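# Move shorts from hanger into basket, rehang hanger

## Task

Remove the shorts from their hanger and lower them into the basket rather than releasing them above the rim: if the garment, or a third or more of it, falls in from above the rim the task may fail, even when a gripper still holds part of it. The whole garment must end up inside the basket; any cloth left draped over the rim reduces the score. Put the hanger back on the rail. At the end, every other hanger must still be on the rail and the rack must be standing upright.

## Robot and tools

Robot: two arms, left_arm and right_arm, each with a two-finger parallel gripper and a wrist camera. Fixed cameras are cam_head_left, cam_head_right, cam_high and cam_low (504x504 each); the wrist cameras are cam_left_wrist and cam_right_wrist (896x504).

Frames. The scene frame has its origin at table-top height, halfway between the nominal arm bases; +z is up, +x points out over the table, and left_arm sits on the +y side (arm names do not match image sides). The actual bases are left_arm at (-0.043, +0.232, 0) and right_arm at (-0.007, -0.284, 0) m, each rotated slightly about z. Each arm reports its end_effector_position (metres, the point between the finger pads) and end_effector_quat_wxyz in its own base frame. Fixed cameras and the table use the scene frame. Motion offsets are taken along the axes of that arm's current Hand target. On a gripper, the fingers point along +z and open and close along y. Printed positions may be off by a few centimetres, more at long reach.

Command rows. Every moving command is built from rows of 14 numbers, each between -1 and 1: left_arm dx, dy, dz, rx, ry, rz, opening, then the same seven for right_arm. Both arms always appear in every row. The six pose numbers are an offset, not a pose: they are measured from the arm's Hand target at the start of the action or move, along that Hand target's axes, and 1.0 equals 0.6 m of travel or 180 degrees of turn. rx, ry, rz form a single rotation vector. All rows in one action or move are counted from the same starting Hand target, not chained. Sending six zeros re-commands the current Hand target. Opening is absolute: +1 fully open (about 87 mm between pads), 0 about 43 mm, -0.5 about 18 mm, -1 closed. Always send the opening you want, since 0 is itself a command meaning half-closed. To hold something, command about 0.04 below the grip_measured value seen at first contact.

Tools.
execute_actions(actions, cameras): actions is a list of actions; each action is a table of up to 15 rows, one row per 1/30 s step, with the last row held if fewer than 15. Each action lasts 0.5 s. An empty list returns state plus images and the scene number/task. cameras lists names, ["all"], or [].
move(target, speed, blend, opening_speed, blocking, cameras): target is one 14-number row or a list of up to 15 rows; all offsets in a list count from the same starting Hand targets. Paths are straight lines; speed is top speed in m/s (0.002 to 2.9, default 0.25; rotation up to twice that in rad/s), one value or one per target. blend (m) rounds corners in a list; 0 stops at each. opening_speed (0.2 or more, per second on the -1..+1 scale) makes finger changes gradual. The whole move is capped at 10 s. blocking=false returns after about 0.5 s while motion continues. Moves do not avoid obstacles or the other arm; avoid paths passing near an arm's own base.
wait(seconds 0 to 10, cameras): lets time pass while commands hold.
stop(cameras): brakes a running move.
zoom_image(camera, region [x0,y0,x1,y1] in pixels, at most 504 by 504): closer look at the latest image of that camera.
read_manual(section): licence texts only.
finished_scene(scene): ends scene 1 or 2; irreversible; make no further call in that reply. Scene 1 is practice.

Results. Each result gives per-arm end_effector_position and quat, Hand target (the last commanded pose after clipping, from which the next offsets start), Joint positions (gripper last, 0 closed to 1 open), grip_measured on the command scale, Joint velocities (may be omitted when all are within noise), Joint torques, and Tool commands. A move adds a line saying how it ended: done (at rest within 10 mm and 2 degrees), off_target, moving, held, or fault, plus limits such as paced (pose clipped) or held (steps withheld). Done does not prove contact or no contact. MOTOR HOT appears at 75 °C; at 90 °C an arm folds and becomes idle; at 100 °C it collapses.

Behaviour. Orientation commands are clipped to 40 degrees from the current measured orientation per step. Grippers often settle short or sag under friction and weight, especially far out; check position and tilt after each move and correct with an extra offset. Small moves may not happen or go sideways. A blocked arm keeps pushing until commanded back past its gripper. Faster moves lag more and hit harder.

Avoid: letting the shorts fall into the basket from above the rim, dropping anything, anything leaving the table, knocking hangers off or tipping the rack, hitting fixed or heavy objects hard, the two arms or grippers touching or squeezing each other, a gripper closing on the other arm's fingers, long stretched holds that heat motors, and pushing toward unreachable poses. Loose objects may occasionally be nudged by outside disturbances. Thinking time lets the scene run on.

Each tool is called after ">>>" by a JSON object that holds its "method" and its "body", one argument or row to a line.

## Session

>>> {"method": "execute_actions", "body": {
  "actions": []
}}

Scene clock: 0.00 s.
left_arm: end_effector_position=(+0.1464, +0.0000, +0.0785) grip_measured=+1.000 end_effector_quat_wxyz=(+0.383, +0.000, +0.924, +0.000) | right_arm: end_effector_position=(+0.1464, +0.0000, +0.0785) grip_measured=+0.969 end_effector_quat_wxyz=(+0.383, +0.000, +0.924, +0.000)
Joint positions: left_arm=[0 0.283 0.438 -0.94 0 0 1] | right_arm=[0 0.283 0.438 -0.94 0 0 0.984]
Joint velocities: within noise
Joint torques (N m): no reading
Heat: left arm: 40 °C; right arm: 43 °C.
Hand target: left_arm +0.1457, +0.0000, +0.0796; +0.382, +0.000, +0.924, +0.000 | right_arm +0.1470, +0.0000, +0.0810; +0.385, +0.000, +0.923, +0.000
Tool commands: left_gripper/opening=+1.0 right_gripper/opening=+1.0

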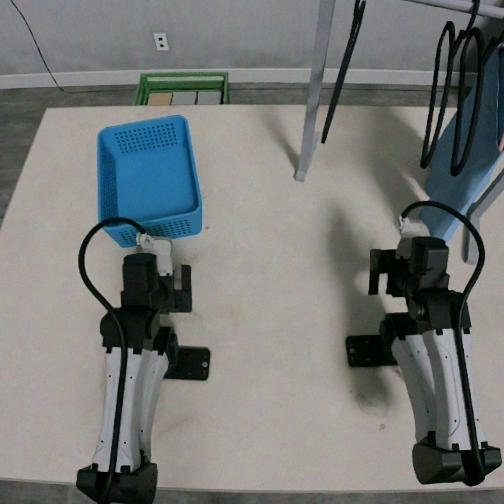

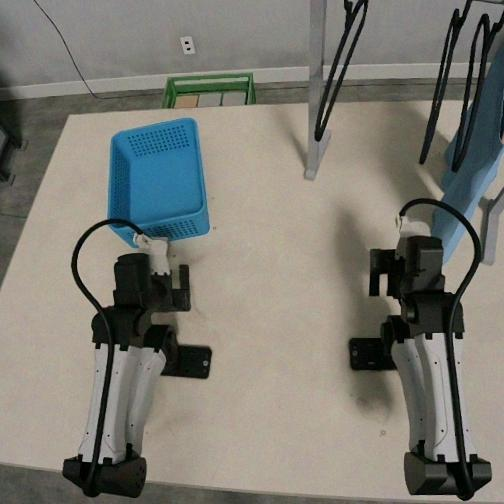

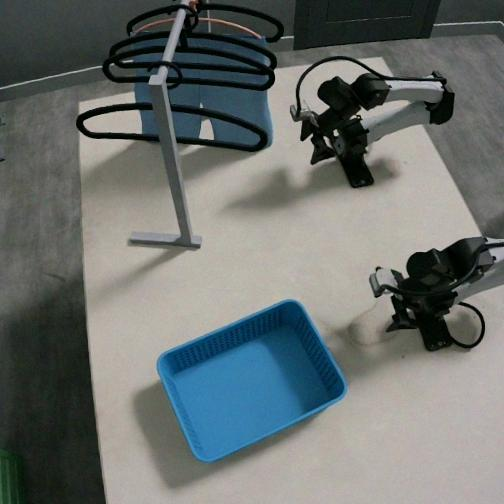

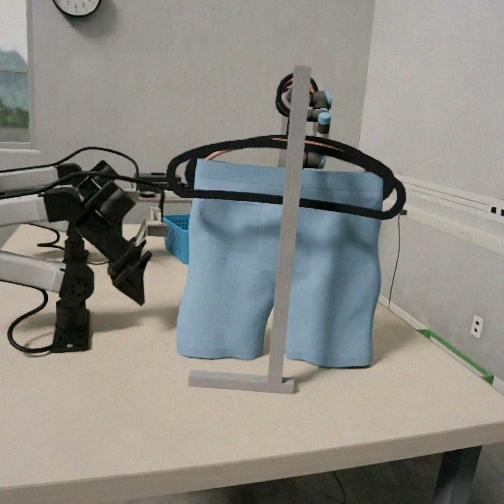

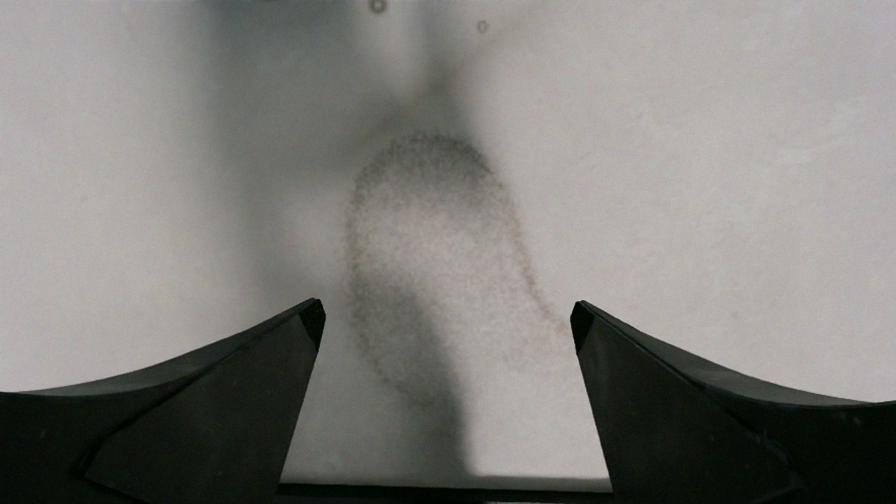

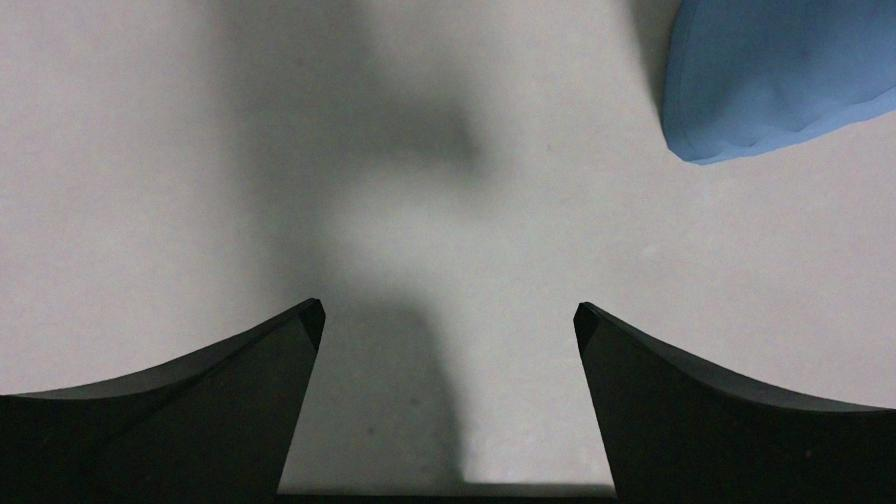

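>>> {"method": "zoom_image", "body": {
  "camera": "cam_low",
  "region": [140, 50, 440, 400]
}}

>>> {"method": "zoom_image", "body": {
  "camera": "cam_high",
  "region": [60, 0, 340, 260]
}}

>>> {"method": "zoom_image", "body": {
  "camera": "cam_head_left",
  "region": [280, 0, 504, 280]
}}

>>> {"method": "zoom_image", "body": {
  "camera": "cam_head_right",
  "region": [280, 0, 504, 280]
}}

Scaled by 1.440 from the camera's 504x504 image, which has a finer 720x720 frame.

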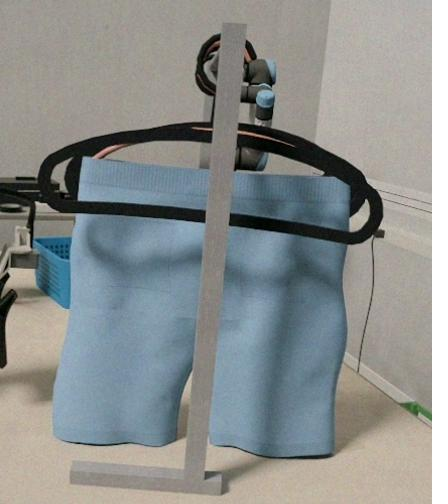

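Scaled by 1.800 from the camera's 504x504 image, which has a finer 720x720 frame.

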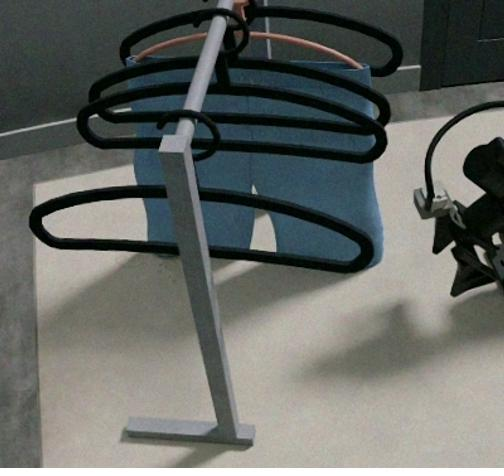

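Scaled by 1.800 from the camera's 504x504 image, which has a finer 720x720 frame.

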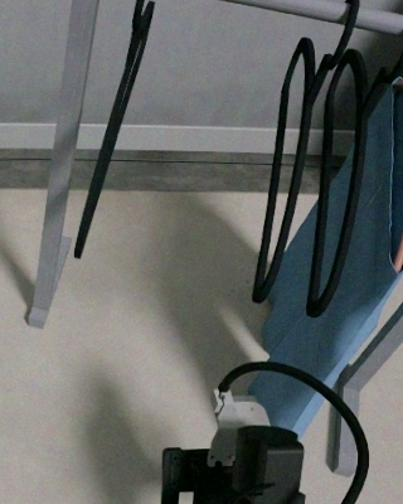

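Scaled by 1.800 from the camera's 504x504 image, which has a finer 720x720 frame.

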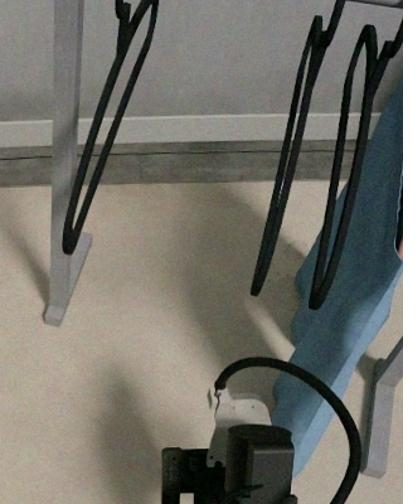

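>>> {"method": "move", "body": {
  "target": [0,0,0,0,0,0,1,-0.216,0,-0.256,0,-0.417,0,1],
  "cameras": ["all"]
}}

Scene clock: 27.97 s.
left_arm: end_effector_position=(+0.1464, +0.0000, +0.0785) grip_measured=+1.000 end_effector_quat_wxyz=(+0.383, +0.000, +0.924, +0.000) | right_arm: end_effector_position=(+0.1322, +0.0000, +0.2717) grip_measured=+0.969 end_effector_quat_wxyz=(+0.677, +0.000, +0.736, +0.000)
Joint positions: left_arm=[0 0.283 0.438 -0.94 0 0 1] | right_arm=[0 0.019 0.803 -0.868 0 0 0.984]
Joint torques (N m): left_arm=[0.13 2.24 7.32 1.55 -0.1 -0.03] | right_arm=[0.18 3.44 6.04 2.09 0.03 0.11]
Heat: left arm: 44 °C; right arm: 44 °C.
Hand target: left_arm +0.1458, +0.0000, +0.0796; +0.382, +0.000, +0.924, +0.000 | right_arm +0.1289, +0.0000, +0.2811; +0.868, +0.000, +0.497, +0.000
Off the commanded pose: left_arm 0.001 m, 0 deg | right_arm 0.010 m, 35 deg.
shoulder posture changed (right arm): the wrist came as close to joint 1's axis as it can, and the arm is now in the other of its two shoulder postures.
joint sent to its limit (right arm) — joint 2 (shoulder), lower limit. The joint targets are off in orientation, not in position.
move: off_target (right_arm)

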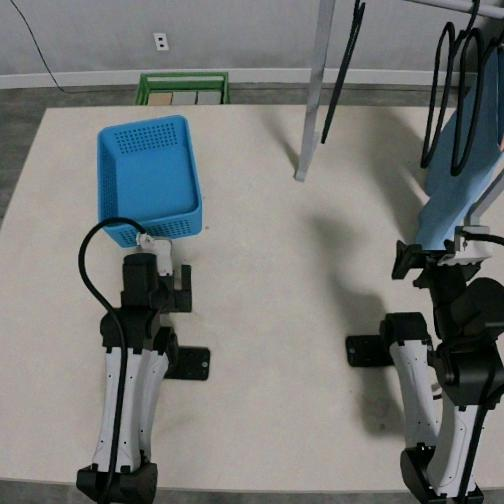

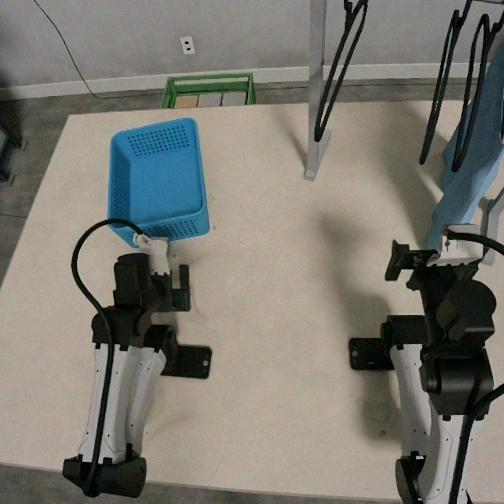

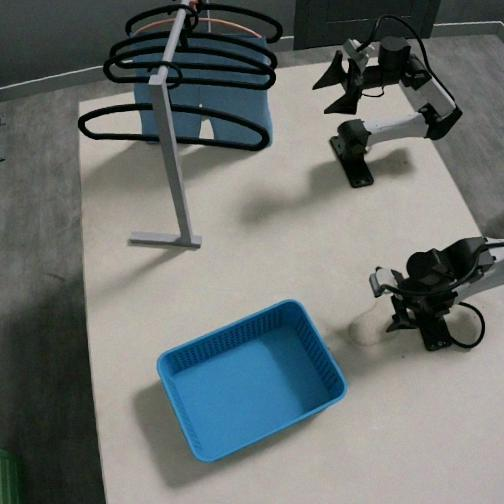

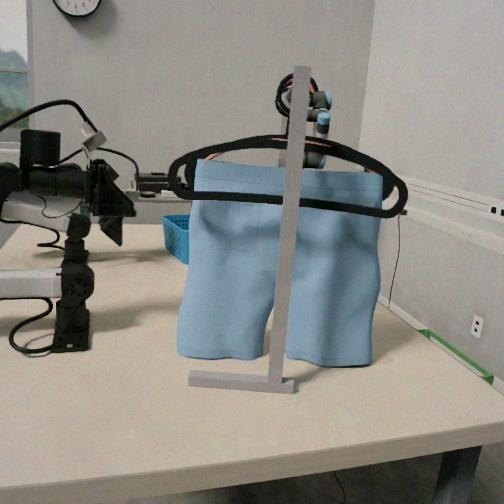

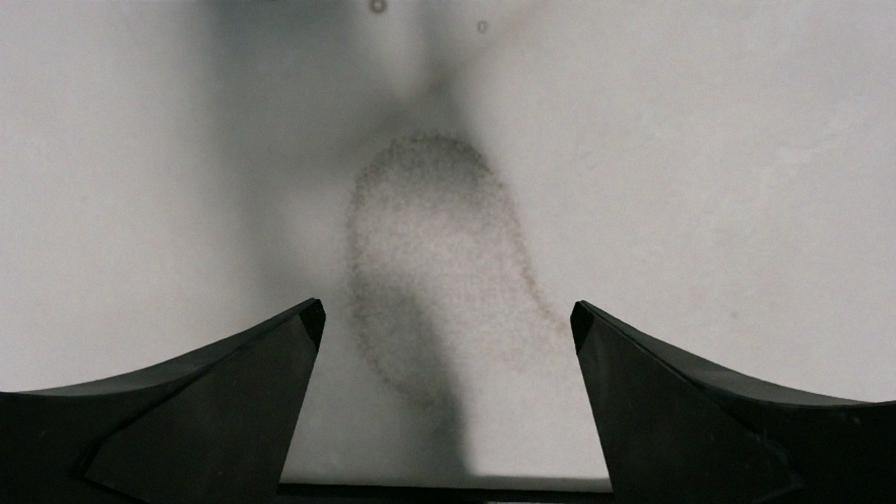

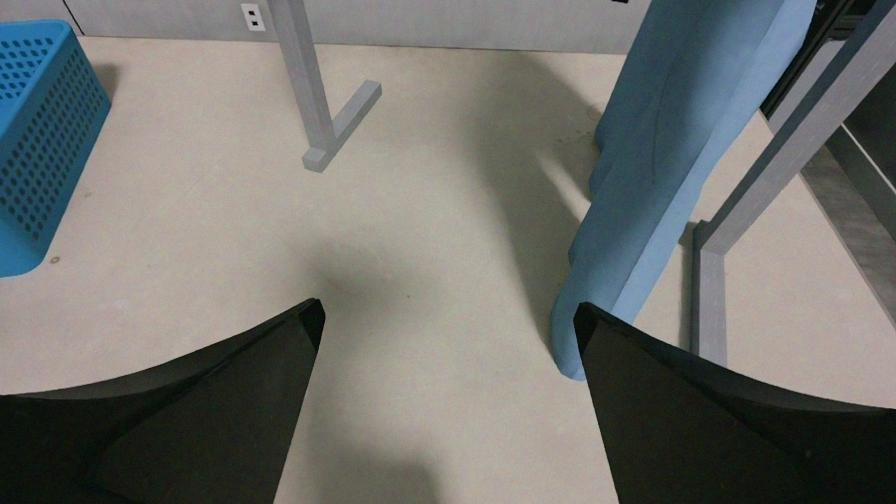

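>>> {"method": "move", "body": {
  "target": [0,0,0,0,0,0,1,-0.068,0.133,0.214,0.144,0,-0.084,1],
  "cameras": ["cam_right_wrist","cam_head_left","cam_high","cam_low"]
}}

Scene clock: 42.90 s.
left_arm: end_effector_position=(+0.1464, +0.0000, +0.0785) grip_measured=+1.000 end_effector_quat_wxyz=(+0.383, +0.000, +0.924, +0.000) | right_arm: end_effector_position=(+0.2175, +0.0790, +0.3837) grip_measured=+0.969 end_effector_quat_wxyz=(+0.716, +0.206, +0.630, -0.218)
Joint positions: left_arm=[0 0.283 0.438 -0.94 0 0 1] | right_arm=[-1.941 0.019 1.414 -0.924 -1.301 0.477 0.984]
Joint torques (N m): left_arm=[0.13 2.25 7.32 1.54 -0.1 -0.03] | right_arm=[-0.43 7.04 0.79 1.03 0.46 0.21]
Heat: left arm: 45 °C; right arm: 44 °C.
Hand target: left_arm +0.1458, +0.0000, +0.0796; +0.382, +0.000, +0.924, +0.000 | right_arm +0.2190, +0.0799, +0.3812; +0.838, +0.129, +0.480, -0.224
Off the commanded pose: left_arm 0.001 m, 0 deg | right_arm 0.003 m, 24 deg.
joint sent to its limit (right arm) — joint 2 (shoulder), lower limit. The joint targets are off in orientation, not in position.
move: off_target (right_arm)
Images, in order (width x height): cam_head_left 504x504, cam_high 504x504, cam_low 504x504, cam_right_wrist 896x504.

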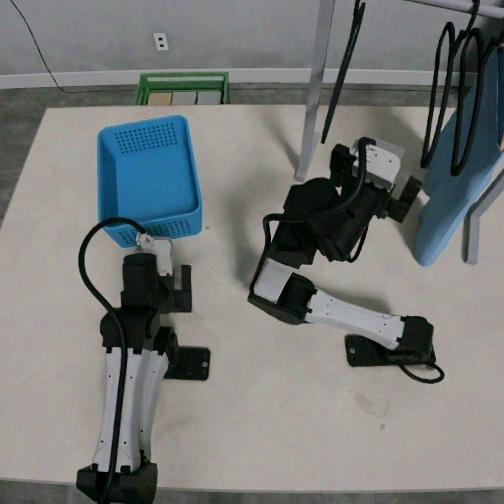

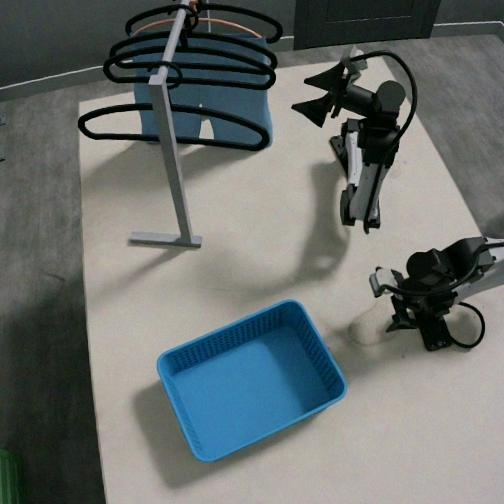

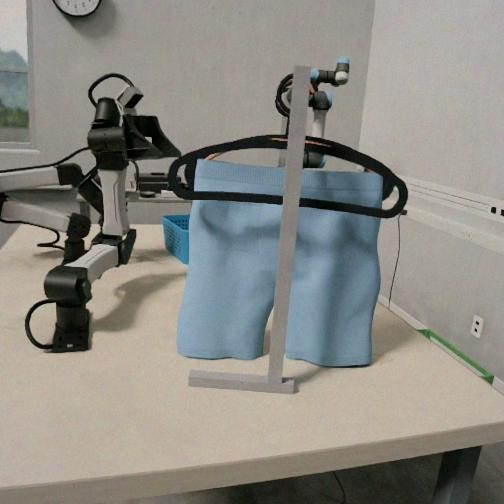

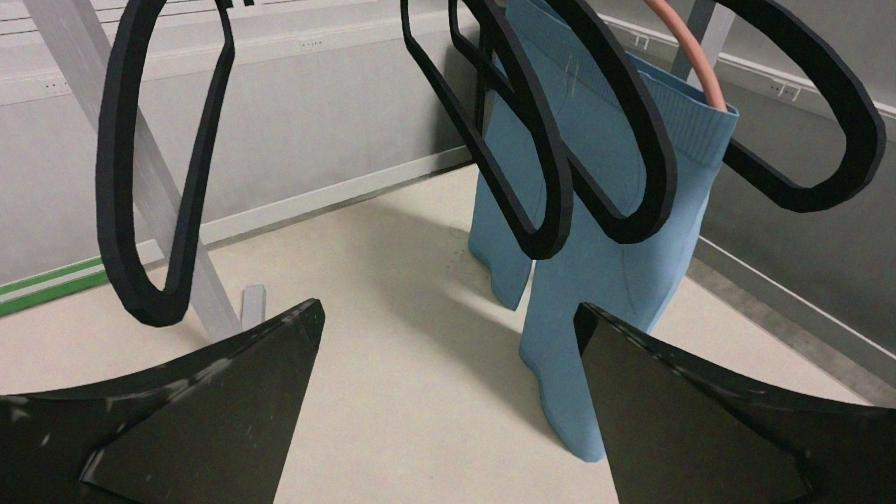

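>>> {"method": "move", "body": {
  "target": [
    [0,0,0,0,0,0,1,0.111,-0.19,-0.139,-0.163,0.165,0.044,1],
    [0,0,0,0,0,0,1,0.145,0.034,-0.017,-0.163,0.165,0.044,1]
  ],
  "cameras": ["cam_right_wrist","cam_head_left","cam_high","cam_low"]
}}

Scene clock: 123.40 s.
left_arm: end_effector_position=(+0.1464, +0.0000, +0.0785) grip_measured=+1.000 end_effector_quat_wxyz=(+0.383, +0.000, +0.924, +0.000) | right_arm: end_effector_position=(+0.2583, +0.0802, +0.3011) grip_measured=+0.969 end_effector_quat_wxyz=(+0.706, -0.001, +0.708, +0.007)
Joint positions: left_arm=[0 0.283 0.438 -0.94 0 0 1] | right_arm=[0.755 0.595 0.686 -0.095 0.745 0.011 0.984]
Joint torques (N m): left_arm=[0.13 2.24 7.32 1.55 -0.1 -0.03] | right_arm=[0.53 1.52 6.98 1.89 0.15 0.01]
Heat: left arm: 46 °C; right arm: 49 °C.
Hand target: left_arm +0.1458, +0.0000, +0.0796; +0.382, +0.000, +0.924, +0.000 | right_arm +0.2597, +0.0799, +0.3011; +0.707, +0.000, +0.707, +0.000
Off the commanded pose: left_arm 0.001 m, 0 deg | right_arm 0.001 m, 1 deg.
shoulder posture changed (right arm): the wrist came as close to joint 1's axis as it can, and the arm is now in the other of its two shoulder postures.
move: done
Images, in order (width x height): cam_head_left 504x504, cam_high 504x504, cam_low 504x504, cam_right_wrist 896x504.

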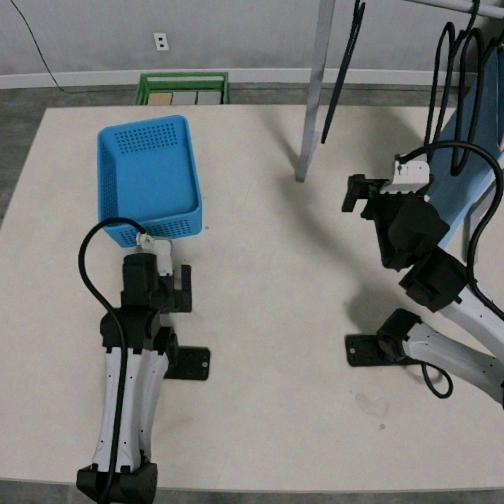

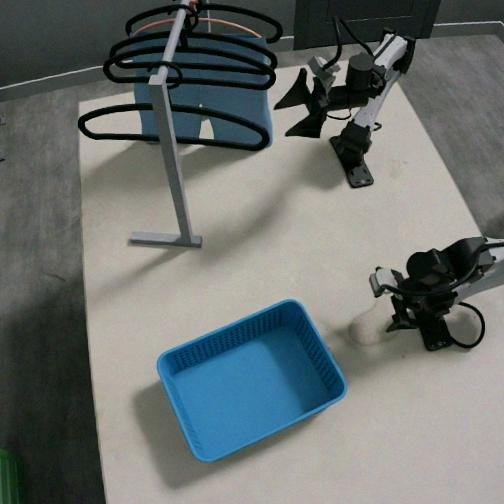

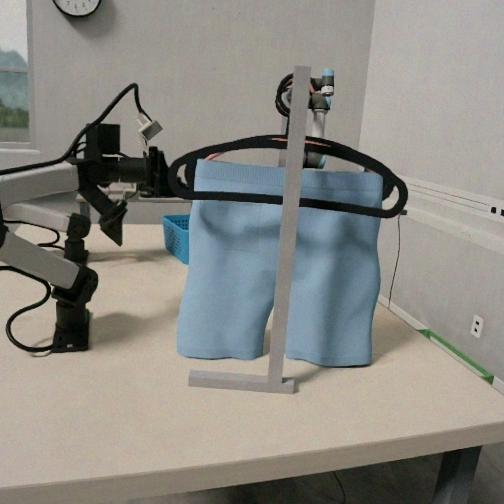

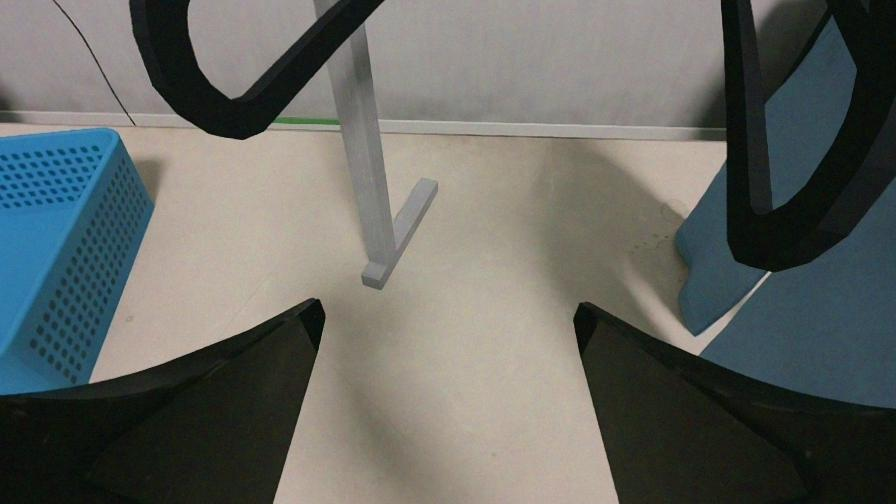

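>>> {"method": "move", "body": {
  "target": [0,0,0,0,0,0,1,0.017,-0.167,-0.117,0.167,0,0,1],
  "cameras": ["cam_right_wrist","cam_head_left","cam_high","cam_low"]
}}

Scene clock: 140.17 s.
left_arm: end_effector_position=(+0.1464, +0.0000, +0.0785) grip_measured=+1.000 end_effector_quat_wxyz=(+0.383, +0.000, +0.924, +0.000) | right_arm: end_effector_position=(+0.1927, -0.0186, +0.2944) grip_measured=+0.969 end_effector_quat_wxyz=(+0.687, +0.185, +0.682, -0.170)
Joint positions: left_arm=[0 0.283 0.438 -0.94 0 0 1] | right_arm=[1.038 0.412 0.645 -0.208 1.546 -0.002 0.984]
Joint torques (N m): left_arm=[0.14 2.24 7.34 1.54 -0.1 -0.03] | right_arm=[0.84 1.44 5.55 1.14 0.13 0.04]
Heat: left arm: 47 °C; right arm: 46 °C.
Hand target: left_arm +0.1458, +0.0000, +0.0796; +0.382, +0.000, +0.924, +0.000 | right_arm +0.1896, -0.0203, +0.2908; +0.683, +0.183, +0.683, -0.183
Off the commanded pose: left_arm 0.001 m, 0 deg | right_arm 0.005 m, 2 deg.
joint sent to its limit (right arm) — joint 5 (wrist yaw), upper limit. The joint targets still meet the commanded pose.
move: done
Images, in order (width x height): cam_head_left 504x504, cam_high 504x504, cam_low 504x504, cam_right_wrist 896x504.

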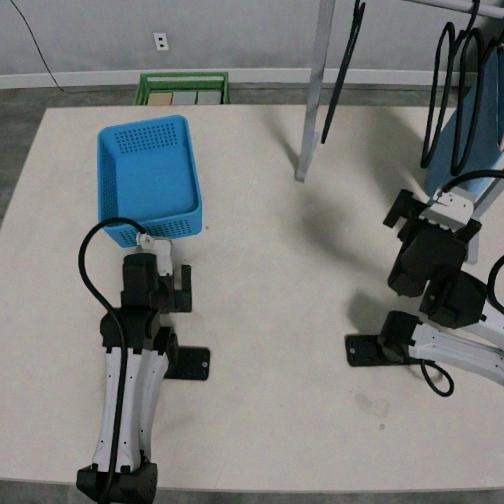

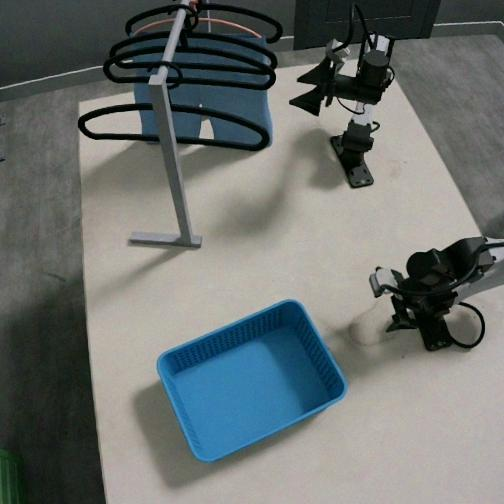

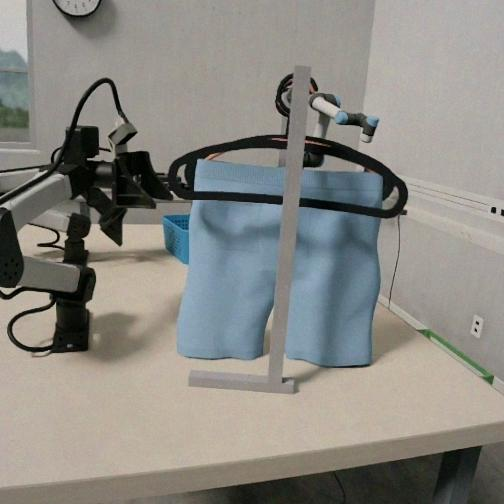

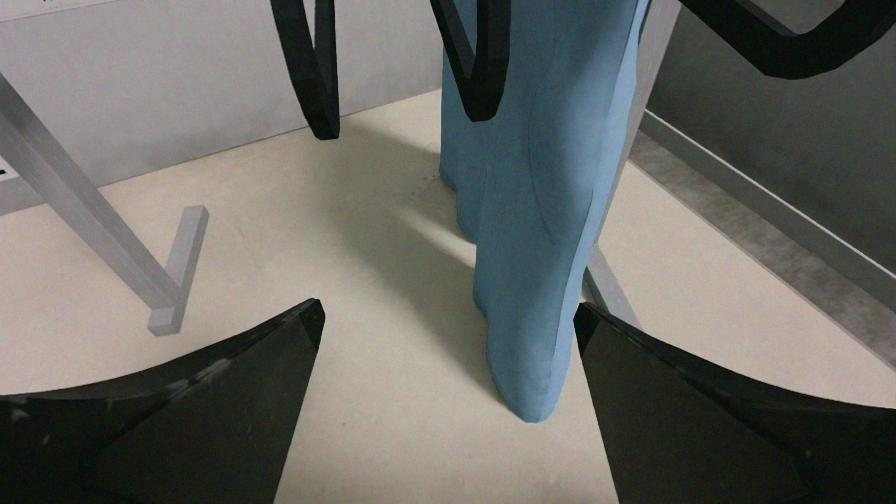

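>>> {"method": "move", "body": {
  "target": [
    [0,0,0,0,0,0,1,-0.06,-0.09,0.0,0,0,0,1],
    [0,0,0,0,0,0,1,-0.06,-0.09,0.1,0,0,0,1]
  ],
  "speed": 0.15,
  "cameras": ["cam_right_wrist","cam_head_left","cam_high","cam_low"]
}}

Scene clock: 149.93 s.
left_arm: end_effector_position=(+0.1464, +0.0000, +0.0785) grip_measured=+1.000 end_effector_quat_wxyz=(+0.383, +0.000, +0.924, +0.000) | right_arm: end_effector_position=(+0.2143, -0.0979, +0.3224) grip_measured=+0.969 end_effector_quat_wxyz=(+0.683, +0.182, +0.682, -0.189)
Joint positions: left_arm=[0 0.283 0.438 -0.94 0 0 1] | right_arm=[-0.138 0.428 0.777 -0.345 0.392 -0.01 0.984]
Joint torques (N m): left_arm=[0.14 2.22 7.31 1.55 -0.1 -0.03] | right_arm=[-0.44 3.04 8.73 1.75 -0.11 0.2]
Heat: left arm: 47 °C; right arm: 46 °C.
Hand target: left_arm +0.1458, +0.0000, +0.0796; +0.382, +0.000, +0.924, +0.000 | right_arm +0.2145, -0.0971, +0.3269; +0.683, +0.183, +0.683, -0.183
Off the commanded pose: left_arm 0.001 m, 0 deg | right_arm 0.004 m, 1 deg.
move: done
Images, in order (width x height): cam_head_left 504x504, cam_high 504x504, cam_low 504x504, cam_right_wrist 896x504.

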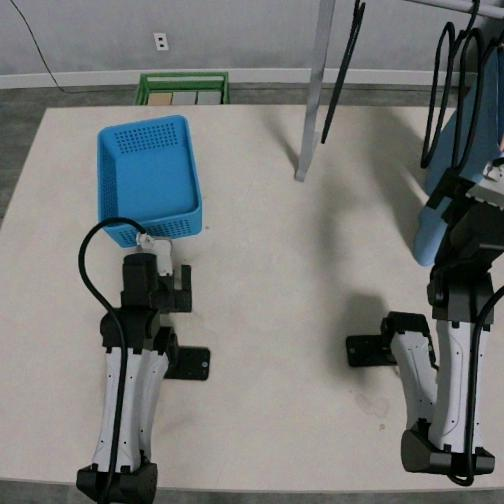

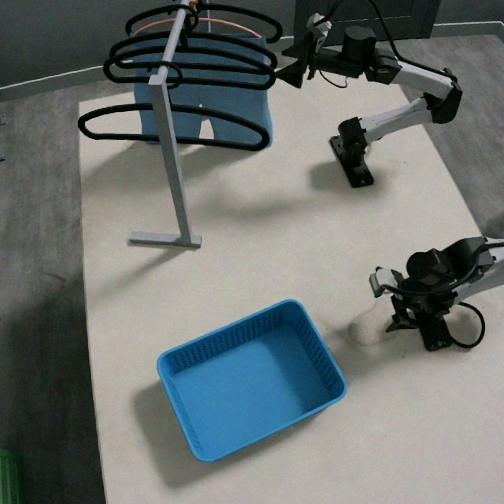

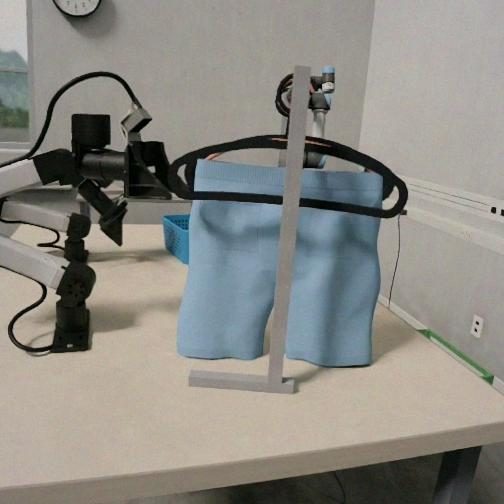

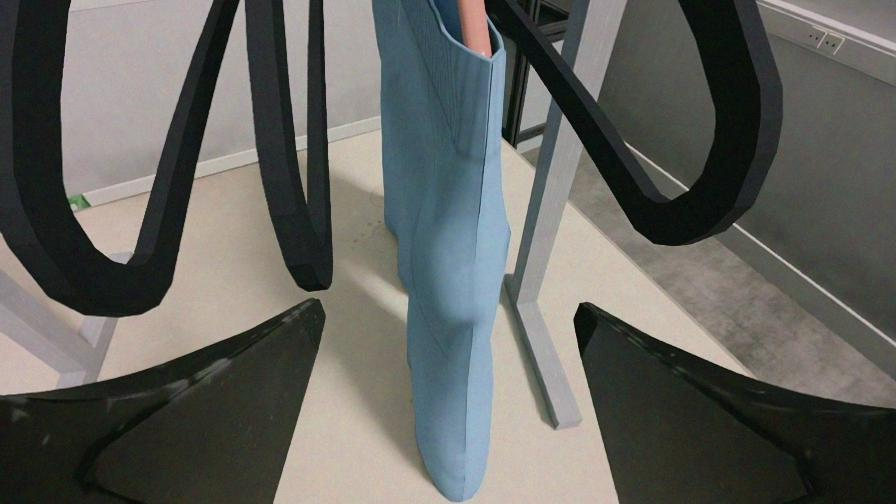

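>>> {"method": "move", "body": {
  "target": [0,0,0,0,0,0,1,0,-0.01,0.1,0,0,0,1],
  "speed": 0.15,
  "cameras": ["cam_right_wrist","cam_low"]
}}

Scene clock: 155.53 s.
left_arm: end_effector_position=(+0.1464, +0.0000, +0.0785) grip_measured=+1.000 end_effector_quat_wxyz=(+0.383, +0.000, +0.924, +0.000) | right_arm: end_effector_position=(+0.2593, -0.1316, +0.3059) grip_measured=+0.969 end_effector_quat_wxyz=(+0.658, +0.184, +0.706, -0.186)
Joint positions: left_arm=[0 0.283 0.438 -0.94 0 0 1] | right_arm=[-0.373 0.651 0.777 -0.192 0.158 -0.01 0.984]
Joint torques (N m): left_arm=[0.12 2.22 7.32 1.54 -0.1 -0.03] | right_arm=[-0.38 0.83 9.22 2.42 -0.11 0.2]
Heat: left arm: 47 °C; right arm: 45 °C.
Hand target: left_arm +0.1458, +0.0000, +0.0796; +0.382, +0.000, +0.924, +0.000 | right_arm +0.2634, -0.1323, +0.3269; +0.683, +0.183, +0.683, -0.183
Off the commanded pose: left_arm 0.001 m, 0 deg | right_arm 0.021 m, 4 deg.
move: off_target (right_arm)
Images, in order (width x height): cam_low 504x504, cam_right_wrist 896x504.

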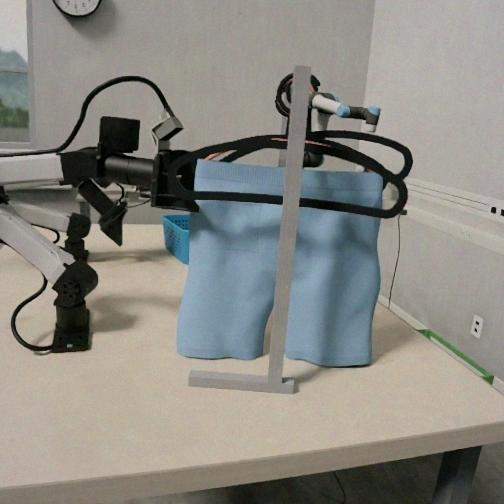

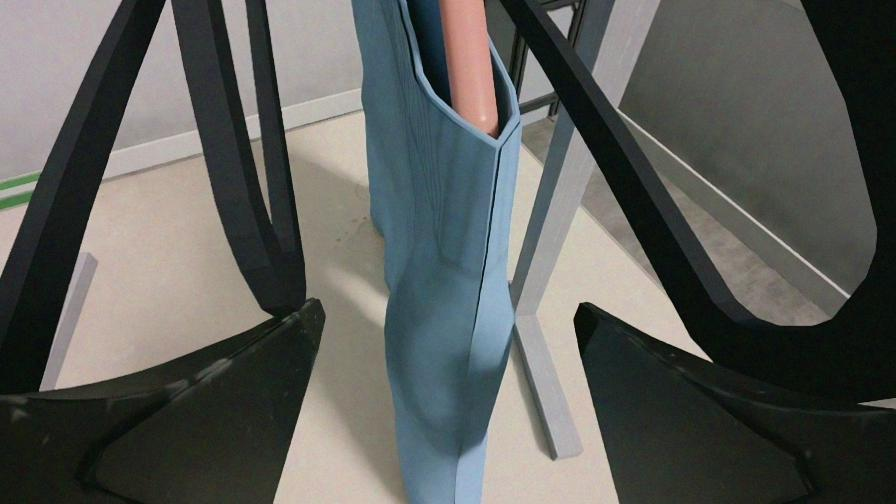

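>>> {"method": "move", "body": {
  "target": [0,0,0,0,0,0,1,0.02,-0.01,0.09,0,0,0,1],
  "speed": 0.15,
  "cameras": ["cam_right_wrist","cam_low","cam_high"]
}}

Scene clock: 160.93 s.
left_arm: end_effector_position=(+0.1464, +0.0000, +0.0785) grip_measured=+1.000 end_effector_quat_wxyz=(+0.383, +0.000, +0.924, +0.000) | right_arm: end_effector_position=(+0.2992, -0.1626, +0.2874) grip_measured=+0.969 end_effector_quat_wxyz=(+0.646, +0.190, +0.716, -0.185)
Joint positions: left_arm=[0 0.283 0.438 -0.94 0 0 1] | right_arm=[-0.453 0.859 0.777 -0.016 0.084 -0.01 0.984]
Joint torques (N m): left_arm=[0.13 2.24 7.31 1.55 -0.1 -0.03] | right_arm=[-0.31 -0.75 9.22 2.73 -0.18 0.2]
Heat: left arm: 47 °C; right arm: 46 °C.
Hand target: left_arm +0.1458, +0.0000, +0.0796; +0.382, +0.000, +0.924, +0.000 | right_arm +0.3072, -0.1644, +0.3149; +0.683, +0.183, +0.683, -0.183
Off the commanded pose: left_arm 0.001 m, 0 deg | right_arm 0.029 m, 6 deg.
move: off_target (right_arm)
Images, in order (width x height): cam_high 504x504, cam_low 504x504, cam_right_wrist 896x504.

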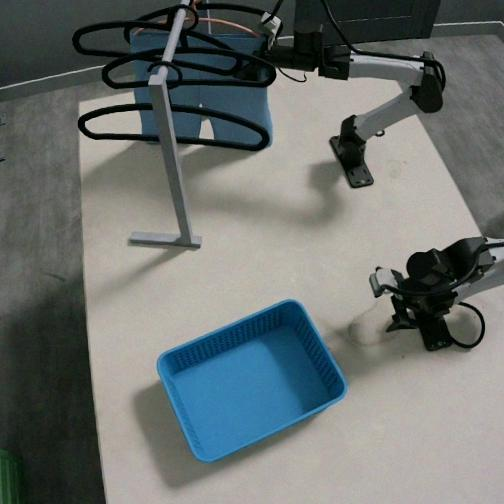

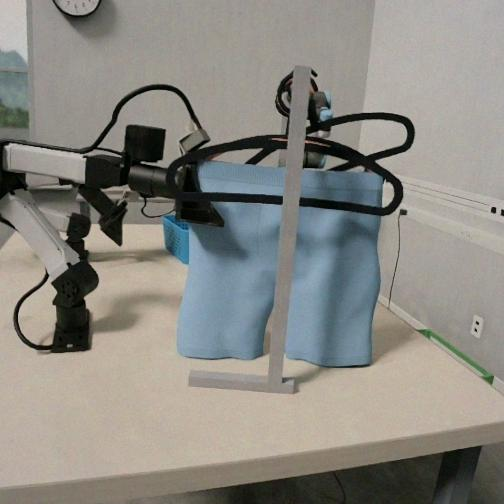

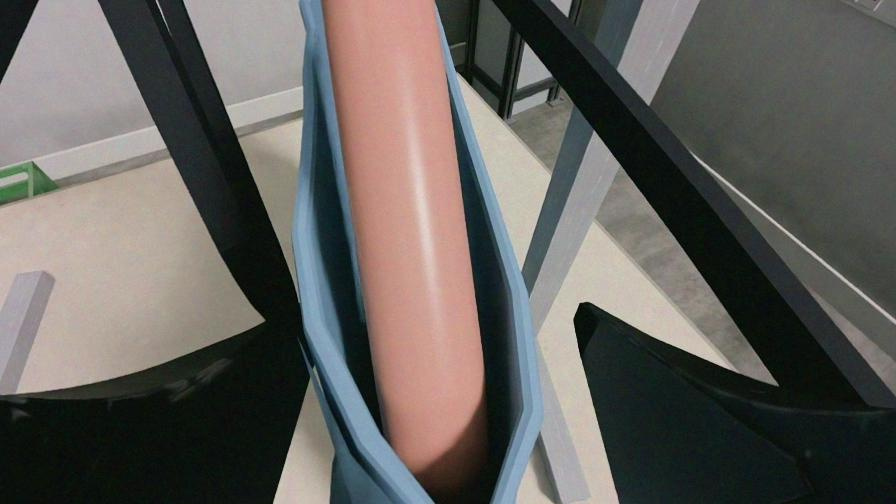

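>>> {"method": "move", "body": {
  "target": [0,0,0,0,0,0,1,0.03,0,0,0,0,0,-1],
  "speed": 0.1,
  "opening_speed": 1.5,
  "cameras": ["cam_right_wrist","cam_low"]
}}

>>> {"method": "move", "body": {
  "target": [0,0,0,0,0,0,1,0.1,0,0,0,0,0,-1],
  "speed": 0.1,
  "cameras": ["cam_right_wrist","cam_low","cam_high"]
}}

Scene clock: 174.33 s.
left_arm: end_effector_position=(+0.1464, +0.0000, +0.0785) grip_measured=+1.000 end_effector_quat_wxyz=(+0.383, +0.000, +0.924, +0.000) | right_arm: end_effector_position=(+0.3060, -0.1625, +0.2924) grip_measured=-0.759 end_effector_quat_wxyz=(+0.674, +0.182, +0.692, -0.182)
Joint positions: left_arm=[0 0.283 0.438 -0.94 0 0 1] | right_arm=[-0.453 0.859 0.725 0.109 0.068 -0.004 0.121]
Joint torques (N m): left_arm=[0.13 2.24 7.32 1.54 -0.1 -0.03] | right_arm=[-0.31 -0.81 7.28 2.24 -0.01 0.15]
Heat: left arm: 47 °C; right arm: 49 °C.
Hand target: left_arm +0.1458, +0.0000, +0.0796; +0.382, +0.000, +0.924, +0.000 | right_arm +0.3072, -0.1644, +0.2968; +0.683, +0.183, +0.683, -0.183
Off the commanded pose: left_arm 0.001 m, 0 deg | right_arm 0.005 m, 1 deg.
move: done
Images, in order (width x height): cam_low 504x504, cam_right_wrist 896x504.

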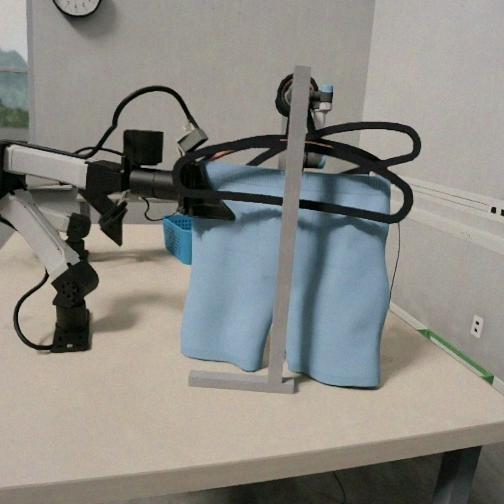

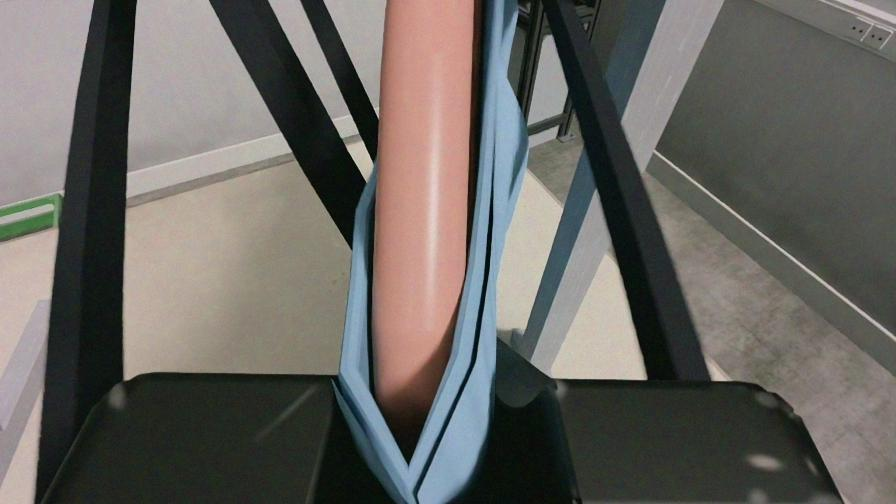

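Scene clock: 175.50 s.
left_arm: end_effector_position=(+0.1464, +0.0000, +0.0785) grip_measured=+1.000 end_effector_quat_wxyz=(+0.383, +0.000, +0.924, +0.000) | right_arm: end_effector_position=(+0.3110, -0.1629, +0.2788) grip_measured=-0.877 end_effector_quat_wxyz=(+0.726, +0.168, +0.639, -0.188)
Joint positions: left_arm=[0 0.283 0.438 -0.94 0 0 1] | right_arm=[-0.453 0.859 0.521 0.464 0.058 -0.004 0.061]
Joint torques (N m): left_arm=[0.14 2.25 7.32 1.55 -0.1 -0.03] | right_arm=[-0.23 -0.51 4.4 1.13 0.11 0.14]
Heat: left arm: 47 °C; right arm: 49 °C.
Hand target: left_arm +0.1458, +0.0000, +0.0796; +0.382, +0.000, +0.924, +0.000 | right_arm +0.3072, -0.1644, +0.2368; +0.683, +0.183, +0.683, -0.183
Off the commanded pose: left_arm 0.001 m, 0 deg | right_arm 0.042 m, 7 deg.
move: off_target (right_arm)
Images, in order (width x height): cam_high 504x504, cam_low 504x504, cam_right_wrist 896x504.

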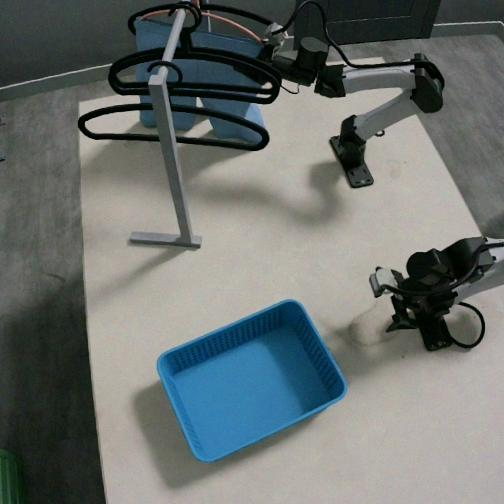

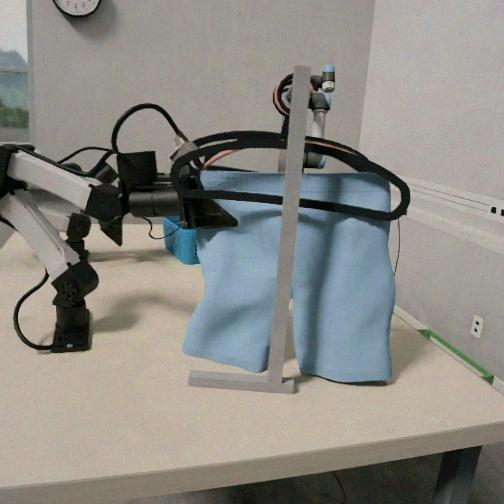

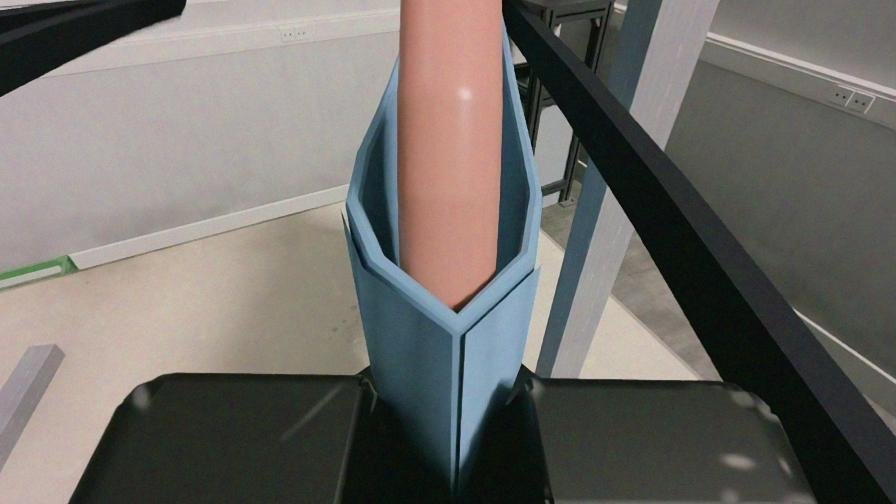

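>>> {"method": "move", "body": {
  "target": [0,0,0,0,0,0,1,0.1,0,0.0,0,0,0,-1],
  "speed": 0.1,
  "cameras": ["cam_right_wrist","cam_low","cam_high"]
}}

Scene clock: 179.43 s.
left_arm: end_effector_position=(+0.1464, +0.0000, +0.0785) grip_measured=+1.000 end_effector_quat_wxyz=(+0.383, +0.000, +0.924, +0.000) | right_arm: end_effector_position=(+0.3075, -0.1612, +0.1714) grip_measured=-0.955 end_effector_quat_wxyz=(+0.676, +0.179, +0.692, -0.178)
Joint positions: left_arm=[0 0.283 0.438 -0.94 0 0 1] | right_arm=[-0.453 0.986 0.272 0.692 0.058 -0.004 0.023]
Joint torques (N m): left_arm=[0.14 2.25 7.32 1.54 -0.1 -0.02] | right_arm=[-0.31 -1.31 7.35 2.17 0.11 0.13]
Heat: left arm: 47 °C; right arm: 48 °C.
Hand target: left_arm +0.1458, +0.0000, +0.0796; +0.382, +0.000, +0.924, +0.000 | right_arm +0.3073, -0.1644, +0.1768; +0.683, +0.183, +0.683, -0.183
Off the commanded pose: left_arm 0.001 m, 0 deg | right_arm 0.006 m, 1 deg.
move: done
Images, in order (width x height): cam_high 504x504, cam_low 504x504, cam_right_wrist 896x504.

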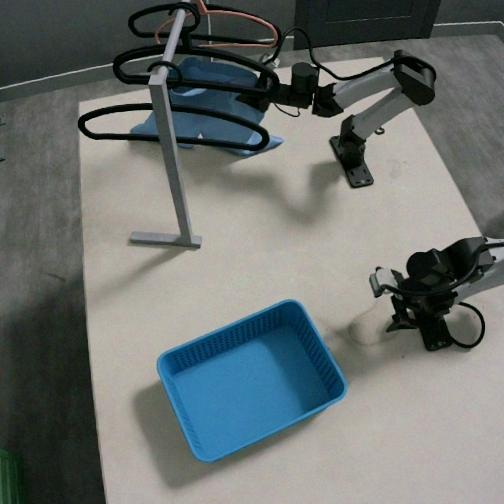

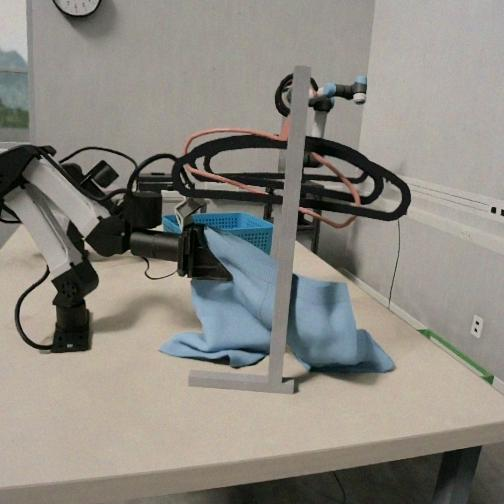

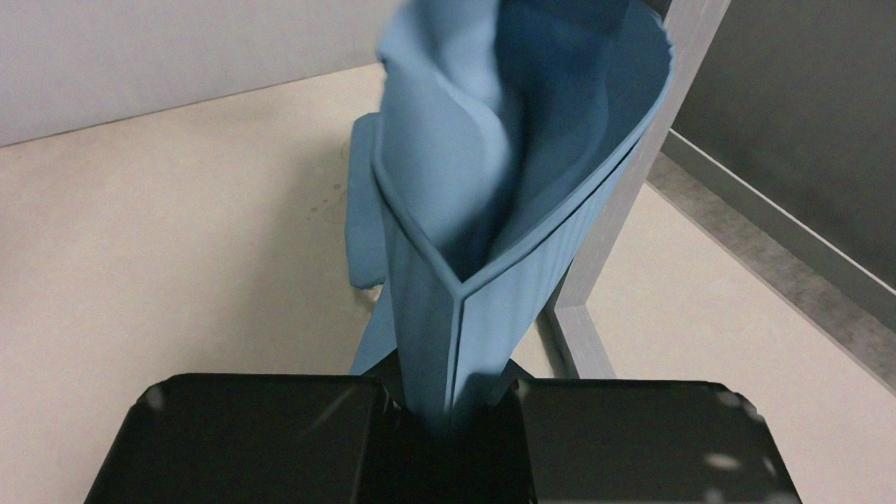

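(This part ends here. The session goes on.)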